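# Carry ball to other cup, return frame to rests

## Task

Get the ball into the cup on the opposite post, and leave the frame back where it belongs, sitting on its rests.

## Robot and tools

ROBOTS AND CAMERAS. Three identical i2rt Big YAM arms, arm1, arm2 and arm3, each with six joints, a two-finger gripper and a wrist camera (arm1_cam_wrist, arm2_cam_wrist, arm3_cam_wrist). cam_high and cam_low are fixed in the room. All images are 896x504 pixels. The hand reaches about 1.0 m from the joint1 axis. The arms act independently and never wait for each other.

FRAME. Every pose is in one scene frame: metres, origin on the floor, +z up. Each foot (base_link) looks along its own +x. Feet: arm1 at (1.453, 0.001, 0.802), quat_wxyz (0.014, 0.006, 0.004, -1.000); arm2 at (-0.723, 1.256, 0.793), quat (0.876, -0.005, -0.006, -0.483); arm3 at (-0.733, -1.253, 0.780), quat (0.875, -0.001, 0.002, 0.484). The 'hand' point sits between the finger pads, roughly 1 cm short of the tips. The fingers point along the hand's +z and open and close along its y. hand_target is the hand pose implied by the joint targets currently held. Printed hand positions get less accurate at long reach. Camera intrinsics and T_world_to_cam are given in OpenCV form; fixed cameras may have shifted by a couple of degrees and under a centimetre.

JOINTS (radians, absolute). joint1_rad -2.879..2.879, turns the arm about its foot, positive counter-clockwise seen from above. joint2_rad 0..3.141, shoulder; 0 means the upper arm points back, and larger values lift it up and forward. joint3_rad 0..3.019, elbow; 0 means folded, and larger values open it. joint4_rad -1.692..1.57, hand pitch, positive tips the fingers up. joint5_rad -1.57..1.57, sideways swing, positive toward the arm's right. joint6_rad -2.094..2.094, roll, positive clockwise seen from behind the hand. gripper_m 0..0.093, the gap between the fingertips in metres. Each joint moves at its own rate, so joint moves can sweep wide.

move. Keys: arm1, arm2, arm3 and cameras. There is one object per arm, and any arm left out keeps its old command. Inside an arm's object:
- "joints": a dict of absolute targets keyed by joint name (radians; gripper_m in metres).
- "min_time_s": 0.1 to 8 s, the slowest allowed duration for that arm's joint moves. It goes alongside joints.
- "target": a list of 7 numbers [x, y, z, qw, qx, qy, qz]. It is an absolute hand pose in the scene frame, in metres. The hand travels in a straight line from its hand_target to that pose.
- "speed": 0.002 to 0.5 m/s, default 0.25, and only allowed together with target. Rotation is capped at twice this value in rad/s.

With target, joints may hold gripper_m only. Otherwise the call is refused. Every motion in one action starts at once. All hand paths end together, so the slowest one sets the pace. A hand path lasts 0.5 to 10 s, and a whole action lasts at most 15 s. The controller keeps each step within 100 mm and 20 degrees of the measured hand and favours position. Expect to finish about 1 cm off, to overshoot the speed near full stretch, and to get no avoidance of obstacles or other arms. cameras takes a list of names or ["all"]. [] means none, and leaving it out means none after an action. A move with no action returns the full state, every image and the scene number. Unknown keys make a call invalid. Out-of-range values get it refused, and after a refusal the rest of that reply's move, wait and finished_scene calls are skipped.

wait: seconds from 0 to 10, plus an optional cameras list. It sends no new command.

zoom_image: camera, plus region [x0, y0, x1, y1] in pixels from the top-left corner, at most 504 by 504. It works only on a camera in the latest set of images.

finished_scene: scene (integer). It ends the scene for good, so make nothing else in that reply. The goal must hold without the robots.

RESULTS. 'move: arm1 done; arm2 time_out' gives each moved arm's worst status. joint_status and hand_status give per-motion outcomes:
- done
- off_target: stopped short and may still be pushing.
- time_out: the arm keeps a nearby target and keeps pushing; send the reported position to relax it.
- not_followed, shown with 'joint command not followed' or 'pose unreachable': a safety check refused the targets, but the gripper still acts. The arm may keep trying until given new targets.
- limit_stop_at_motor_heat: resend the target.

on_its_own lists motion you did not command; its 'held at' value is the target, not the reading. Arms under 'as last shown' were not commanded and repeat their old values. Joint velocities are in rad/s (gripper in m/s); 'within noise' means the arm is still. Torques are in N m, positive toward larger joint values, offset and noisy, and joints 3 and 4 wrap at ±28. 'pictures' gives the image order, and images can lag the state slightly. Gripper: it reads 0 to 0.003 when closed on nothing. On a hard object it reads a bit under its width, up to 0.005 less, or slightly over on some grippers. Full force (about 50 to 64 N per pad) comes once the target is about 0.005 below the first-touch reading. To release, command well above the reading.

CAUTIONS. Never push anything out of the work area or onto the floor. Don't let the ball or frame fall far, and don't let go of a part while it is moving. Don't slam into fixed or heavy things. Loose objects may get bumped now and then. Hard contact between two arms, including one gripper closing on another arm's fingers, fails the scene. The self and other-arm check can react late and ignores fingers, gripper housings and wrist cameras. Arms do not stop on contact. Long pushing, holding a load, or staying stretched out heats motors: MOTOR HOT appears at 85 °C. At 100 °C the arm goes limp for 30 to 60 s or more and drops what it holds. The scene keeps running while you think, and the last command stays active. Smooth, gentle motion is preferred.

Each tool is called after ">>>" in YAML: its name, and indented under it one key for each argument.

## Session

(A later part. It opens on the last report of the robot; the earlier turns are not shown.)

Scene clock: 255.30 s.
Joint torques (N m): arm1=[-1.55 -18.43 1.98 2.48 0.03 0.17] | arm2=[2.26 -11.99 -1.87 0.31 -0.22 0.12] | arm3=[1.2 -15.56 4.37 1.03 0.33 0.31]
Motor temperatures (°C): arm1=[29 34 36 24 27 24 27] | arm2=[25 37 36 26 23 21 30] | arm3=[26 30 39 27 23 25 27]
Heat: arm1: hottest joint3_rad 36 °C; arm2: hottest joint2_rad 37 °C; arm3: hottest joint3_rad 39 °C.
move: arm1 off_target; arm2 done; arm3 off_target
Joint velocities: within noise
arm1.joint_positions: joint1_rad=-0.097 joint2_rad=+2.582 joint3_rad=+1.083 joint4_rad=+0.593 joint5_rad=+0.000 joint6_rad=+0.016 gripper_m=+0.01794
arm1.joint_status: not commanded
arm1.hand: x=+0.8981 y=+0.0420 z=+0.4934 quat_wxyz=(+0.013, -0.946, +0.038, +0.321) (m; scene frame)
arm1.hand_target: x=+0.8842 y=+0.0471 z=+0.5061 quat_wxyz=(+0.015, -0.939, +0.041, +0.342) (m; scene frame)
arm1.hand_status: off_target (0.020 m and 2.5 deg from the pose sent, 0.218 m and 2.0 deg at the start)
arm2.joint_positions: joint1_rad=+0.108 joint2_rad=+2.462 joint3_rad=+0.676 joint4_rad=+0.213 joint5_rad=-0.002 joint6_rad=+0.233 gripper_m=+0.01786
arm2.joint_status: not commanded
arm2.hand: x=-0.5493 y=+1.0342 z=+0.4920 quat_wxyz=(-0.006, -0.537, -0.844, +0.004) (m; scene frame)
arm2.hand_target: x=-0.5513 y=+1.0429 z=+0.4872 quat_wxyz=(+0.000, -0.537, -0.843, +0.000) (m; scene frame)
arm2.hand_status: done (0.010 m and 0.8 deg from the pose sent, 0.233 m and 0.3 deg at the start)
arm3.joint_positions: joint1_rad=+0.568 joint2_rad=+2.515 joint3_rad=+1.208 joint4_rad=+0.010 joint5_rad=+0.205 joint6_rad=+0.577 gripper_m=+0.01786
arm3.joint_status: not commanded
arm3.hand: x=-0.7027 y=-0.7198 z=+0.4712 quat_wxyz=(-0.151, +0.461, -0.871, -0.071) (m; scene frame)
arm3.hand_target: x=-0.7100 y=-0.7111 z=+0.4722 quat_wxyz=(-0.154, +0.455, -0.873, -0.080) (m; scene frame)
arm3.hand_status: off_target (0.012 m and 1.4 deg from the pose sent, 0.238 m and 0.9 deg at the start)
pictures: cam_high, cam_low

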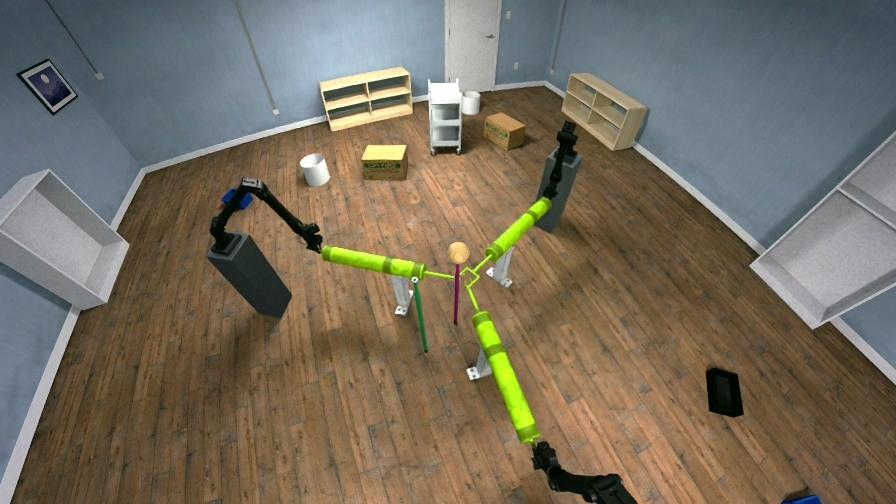

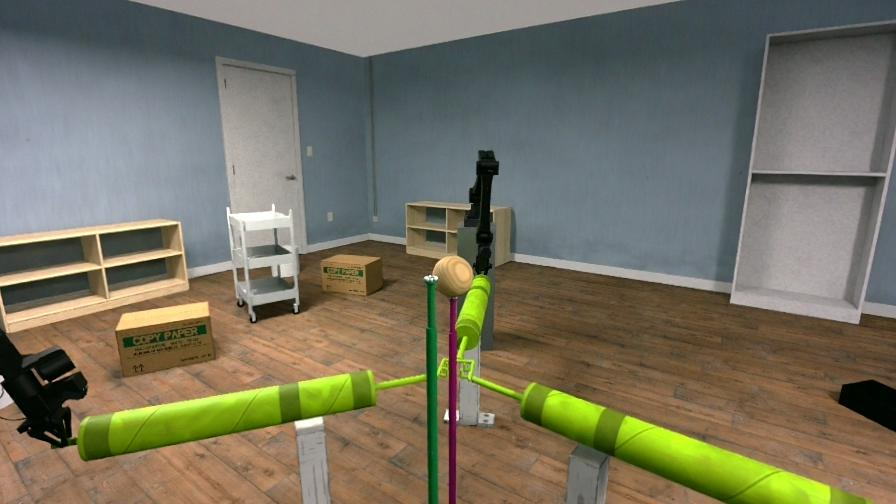

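>>> move:
  arm1: {"target":[0.882,0.047,0.461,0.0149,-0.939,0.041,0.3417],"speed":0.06}
  arm2: {"target":[-0.551,1.043,0.441,0,0.5373,0.8434,0],"speed":0.06}
  arm3: {"target":[-0.713,-0.711,0.431,0.154,-0.4547,0.8735,0.0802],"speed":0.06}

>>> move:
  arm1: {"joints":{"gripper_m":0.06}}
  arm2: {"joints":{"gripper_m":0.06}}
  arm3: {"joints":{"gripper_m":0.06}}
  cameras: ["all"]

Scene clock: 261.33 s.
Joint torques (N m): arm1=[-1.44 -16.85 3.12 2.45 0.04 0.18] | arm2=[2.02 -10.81 -1.32 0.53 -0.21 0.12] | arm3=[1.14 -14.1 5.05 1.42 0.12 0.32]
Motor temperatures (°C): arm1=[29 33 35 24 27 24 27] | arm2=[25 36 35 26 23 21 30] | arm3=[26 31 38 27 23 25 27]
Heat: arm1: hottest joint3_rad 35 °C; arm2: hottest joint2_rad 36 °C; arm3: hottest joint3_rad 38 °C.
move: arm1 off_target; arm2 off_target; arm3 off_target
Joint velocities: within noise
arm1.joint_positions: joint1_rad=-0.097 joint2_rad=+2.679 joint3_rad=+1.152 joint4_rad=+0.628 joint5_rad=+0.000 joint6_rad=+0.016 gripper_m=+0.01794
arm1.joint_status: not commanded
arm1.hand: x=+0.8958 y=+0.0425 z=+0.4584 quat_wxyz=(+0.013, -0.945, +0.038, +0.324) (m; scene frame)
arm1.hand_target: x=+0.8824 y=+0.0470 z=+0.4615 quat_wxyz=(+0.015, -0.939, +0.041, +0.342) (m; scene frame)
arm1.hand_status: off_target (0.015 m and 2.1 deg from the pose sent, 0.037 m and 2.5 deg at the start)
arm2.joint_positions: joint1_rad=+0.111 joint2_rad=+2.591 joint3_rad=+0.747 joint4_rad=+0.270 joint5_rad=-0.002 joint6_rad=+0.234 gripper_m=+0.01786
arm2.joint_status: not commanded
arm2.hand: x=-0.5490 y=+1.0352 z=+0.4525 quat_wxyz=(-0.005, -0.536, -0.844, +0.003) (m; scene frame)
arm2.hand_target: x=-0.5513 y=+1.0432 z=+0.4416 quat_wxyz=(+0.000, -0.537, -0.843, +0.000) (m; scene frame)
arm2.hand_status: off_target (0.014 m and 0.7 deg from the pose sent, 0.052 m and 0.8 deg at the start)
arm3.joint_positions: joint1_rad=+0.574 joint2_rad=+2.596 joint3_rad=+1.259 joint4_rad=+0.040 joint5_rad=+0.211 joint6_rad=+0.582 gripper_m=+0.01787
arm3.joint_status: not commanded
arm3.hand: x=-0.7053 y=-0.7187 z=+0.4400 quat_wxyz=(-0.154, +0.461, -0.871, -0.070) (m; scene frame)
arm3.hand_target: x=-0.7131 y=-0.7114 z=+0.4314 quat_wxyz=(-0.154, +0.455, -0.873, -0.080) (m; scene frame)
arm3.hand_status: off_target (0.014 m and 1.4 deg from the pose sent, 0.042 m and 1.4 deg at the start)
pictures: none

Scene clock: 262.03 s.
Joint torques (N m): arm1=[-1.44 -17.38 2.36 2.26 0.04 0.18] | arm2=[1.96 -11.63 -1.65 0.46 -0.18 0.12] | arm3=[0.73 -14.51 4.63 1.4 0.18 0.11]
Motor temperatures (°C): arm1=[29 33 35 24 27 24 27] | arm2=[25 36 35 26 23 21 30] | arm3=[26 31 38 27 23 25 27]
Heat: arm1: hottest joint3_rad 35 °C; arm2: hottest joint2_rad 36 °C; arm3: hottest joint3_rad 38 °C.
move: arm1 done; arm2 done; arm3 done
Joint velocities: within noise
arm1.joint_positions: joint1_rad=-0.097 joint2_rad=+2.682 joint3_rad=+1.164 joint4_rad=+0.633 joint5_rad=+0.000 joint6_rad=+0.016 gripper_m=+0.05984
arm1.joint_status: all done
arm1.hand: x=+0.8892 y=+0.0430 z=+0.4598 quat_wxyz=(+0.013, -0.943, +0.038, +0.331) (m; scene frame)
arm1.hand_target: x=+0.8823 y=+0.0471 z=+0.4614 quat_wxyz=(+0.015, -0.939, +0.041, +0.342) (m; scene frame)
arm1.hand_status: not commanded
arm2.joint_positions: joint1_rad=+0.111 joint2_rad=+2.602 joint3_rad=+0.750 joint4_rad=+0.272 joint5_rad=-0.003 joint6_rad=+0.235 gripper_m=+0.05986
arm2.joint_status: all done
arm2.hand: x=-0.5505 y=+1.0373 z=+0.4493 quat_wxyz=(-0.003, -0.536, -0.844, +0.002) (m; scene frame)
arm2.hand_target: x=-0.5513 y=+1.0430 z=+0.4416 quat_wxyz=(+0.000, -0.537, -0.843, +0.000) (m; scene frame)
arm2.hand_status: not commanded
arm3.joint_positions: joint1_rad=+0.579 joint2_rad=+2.601 joint3_rad=+1.264 joint4_rad=+0.040 joint5_rad=+0.210 joint6_rad=+0.598 gripper_m=+0.05987
arm3.joint_status: all done
arm3.hand: x=-0.7081 y=-0.7181 z=+0.4379 quat_wxyz=(-0.152, +0.457, -0.874, -0.072) (m; scene frame)
arm3.hand_target: x=-0.7130 y=-0.7115 z=+0.4314 quat_wxyz=(-0.154, +0.455, -0.873, -0.080) (m; scene frame)
arm3.hand_status: not commanded
pictures: arm1_cam_wrist, arm2_cam_wrist, arm3_cam_wrist, cam_high, cam_low
camera_calibration:
arm1_cam_wrist: T_world_to_cam=[[0.0885192, 0.995855, 0.0209074, -0.133039], [0.995262, -0.0875801, -0.0422195, -0.860636], [-0.0402134, 0.0245456, -0.99889, 0.620482], [0, 0, 0, 1]] pos_world=[0.893287, 0.041883, 0.586239]
arm2_cam_wrist: T_world_to_cam=[[-0.906402, -0.42239, 0.00465073, -0.0644463], [-0.344088, 0.744672, 0.571898, -1.21221], [-0.245027, 0.516769, -0.820312, -0.176836], [0, 0, 0, 1]] pos_world=[-0.518851, 0.966862, 0.5485]
arm3_cam_wrist: T_world_to_cam=[[0.824117, -0.566295, 0.0119162, 0.171436], [-0.544547, -0.786328, 0.291817, -1.07594], [-0.155885, -0.246981, -0.9564, 0.258988], [0, 0, 0, 1]] pos_world=[-0.686812, -0.684995, 0.559632]

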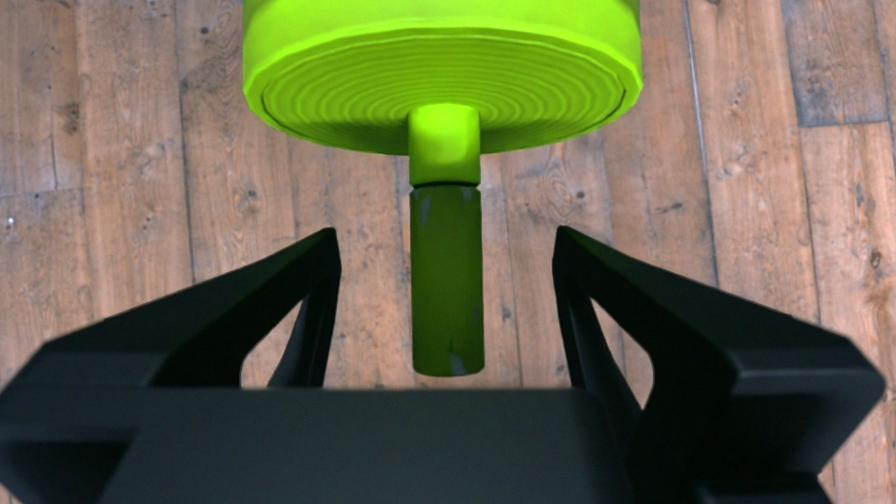

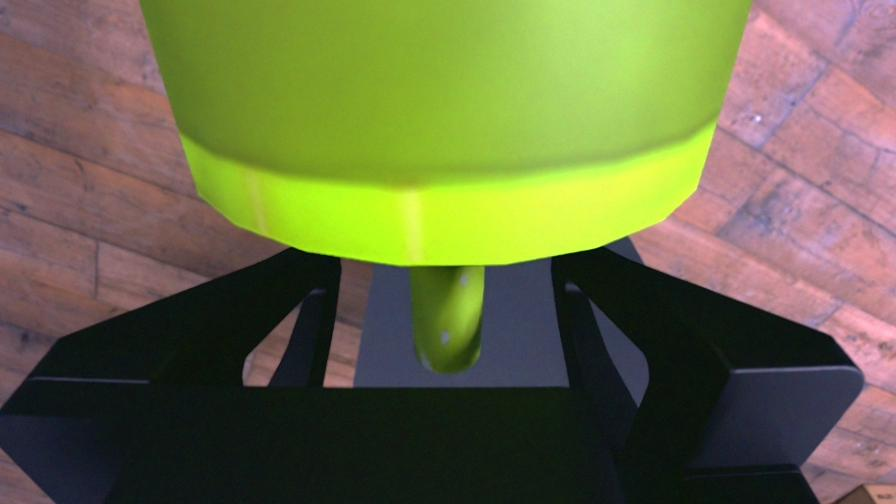

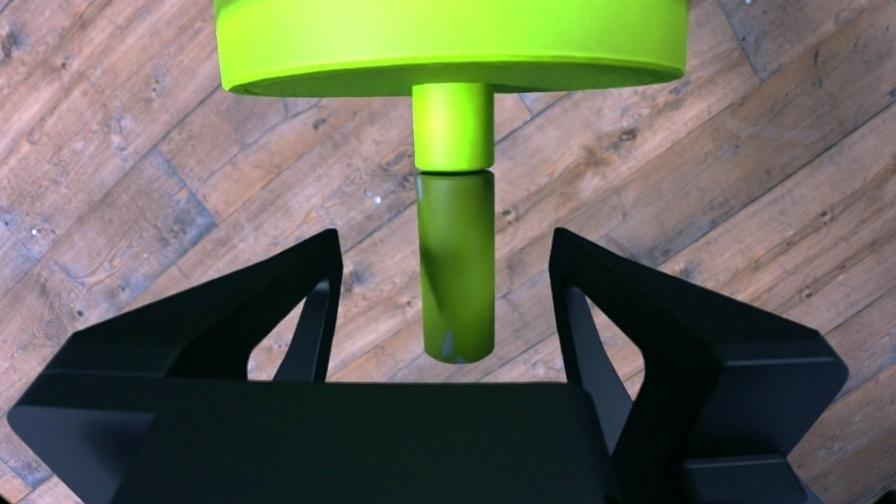

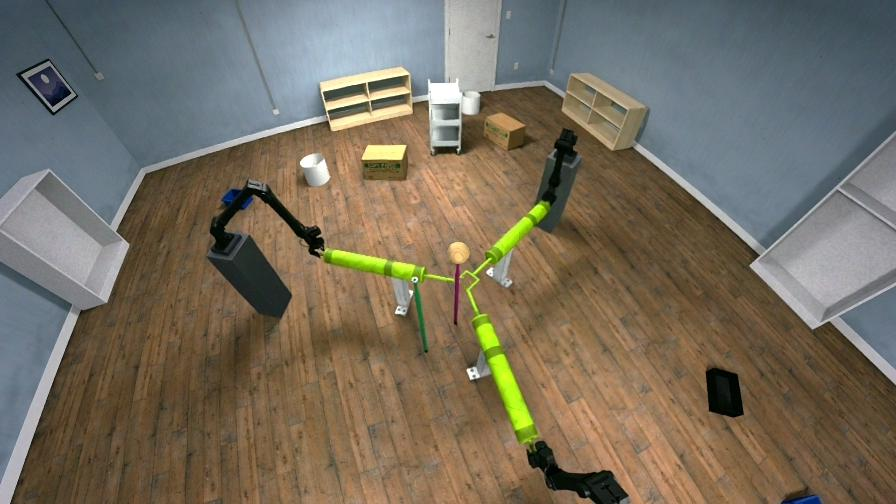

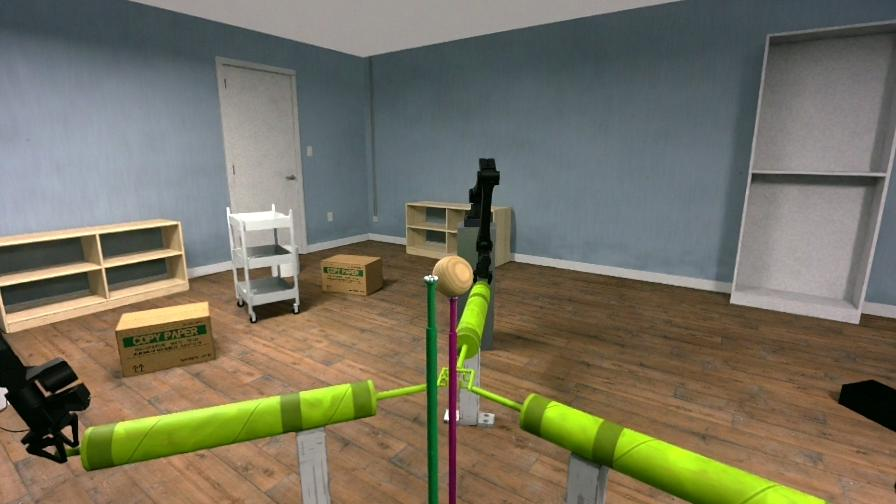

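>>> move:
  arm1: {"target":[0.970,0.040,0.568,0.0149,-0.939,0.041,0.3417],"speed":0.12}
  arm2: {"target":[-0.552,1.044,0.575,0,0.5373,0.8434,0],"speed":0.12}
  arm3: {"target":[-0.737,-0.745,0.563,0.154,-0.4547,0.8735,0.0802],"speed":0.12}
  cameras: ["cam_high","cam_low"]

Scene clock: 267.90 s.
Joint torques (N m): arm1=[-1.49 -16.03 0.09 2.22 0.01 0.17] | arm2=[1.79 -13.45 -1.06 -0.32 -0.19 0.09] | arm3=[0.5 -15.97 3.54 0.51 0.4 0.14]
Motor temperatures (°C): arm1=[29 34 34 24 26 24 27] | arm2=[25 36 34 26 23 21 29] | arm3=[26 31 37 27 23 25 27]
Heat: arm1: hottest joint2_rad 34 °C; arm2: hottest joint2_rad 36 °C; arm3: hottest joint3_rad 37 °C.
move: arm1 off_target; arm2 done; arm3 off_target
Joint velocities: within noise
arm1.joint_positions: joint1_rad=-0.097 joint2_rad=+2.404 joint3_rad=+0.770 joint4_rad=+0.741 joint5_rad=+0.000 joint6_rad=+0.016 gripper_m=+0.05991
arm1.joint_status: not commanded
arm1.hand: x=+0.9774 y=+0.0360 z=+0.5570 quat_wxyz=(+0.013, -0.944, +0.038, +0.327) (m; scene frame)
arm1.hand_target: x=+0.9701 y=+0.0400 z=+0.5678 quat_wxyz=(+0.015, -0.939, +0.041, +0.342) (m; scene frame)
arm1.hand_status: off_target (0.014 m and 1.8 deg from the pose sent, 0.135 m and 1.3 deg at the start)
arm2.joint_positions: joint1_rad=+0.111 joint2_rad=+2.177 joint3_rad=+0.559 joint4_rad=+0.037 joint5_rad=-0.003 joint6_rad=+0.235 gripper_m=+0.05993
arm2.joint_status: not commanded
arm2.hand: x=-0.5518 y=+1.0398 z=+0.5708 quat_wxyz=(-0.002, -0.536, -0.844, +0.002) (m; scene frame)
arm2.hand_target: x=-0.5521 y=+1.0439 z=+0.5748 quat_wxyz=(+0.000, -0.537, -0.843, +0.000) (m; scene frame)
arm2.hand_status: done (0.006 m and 0.4 deg from the pose sent, 0.126 m and 0.4 deg at the start)
arm3.joint_positions: joint1_rad=+0.634 joint2_rad=+2.280 joint3_rad=+1.026 joint4_rad=-0.051 joint5_rad=+0.221 joint6_rad=+0.653 gripper_m=+0.05995
arm3.joint_status: not commanded
arm3.hand: x=-0.7329 y=-0.7494 z=+0.5533 quat_wxyz=(-0.152, +0.456, -0.874, -0.075) (m; scene frame)
arm3.hand_target: x=-0.7370 y=-0.7450 z=+0.5628 quat_wxyz=(-0.154, +0.455, -0.874, -0.080) (m; scene frame)
arm3.hand_status: off_target (0.011 m and 0.7 deg from the pose sent, 0.131 m and 1.0 deg at the start)
pictures: cam_high, cam_low

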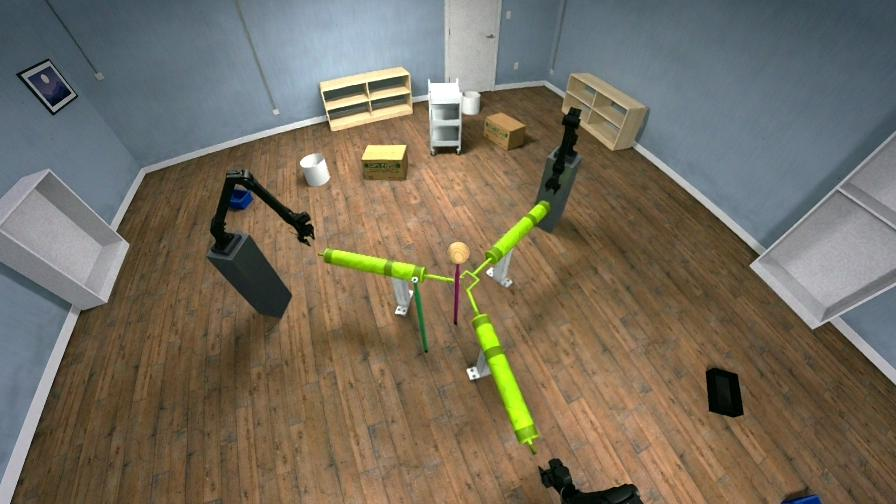

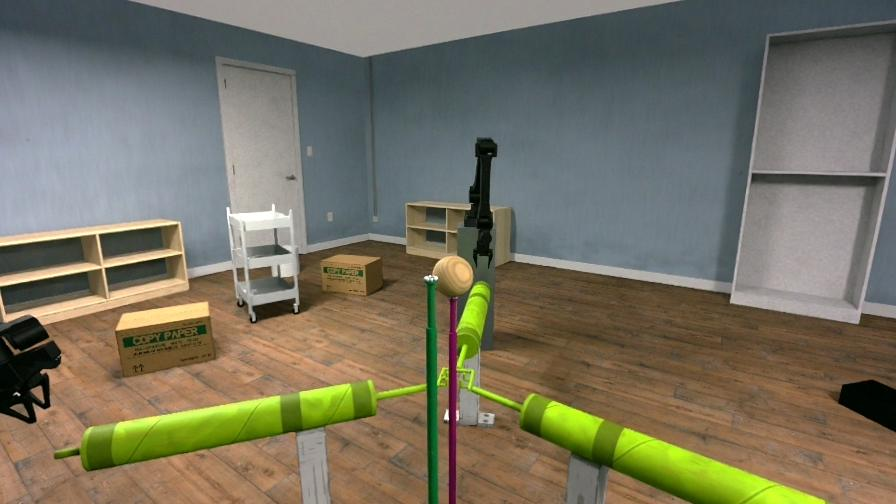

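>>> finished_scene:
  scene: 2

The scene is finished: the task was done.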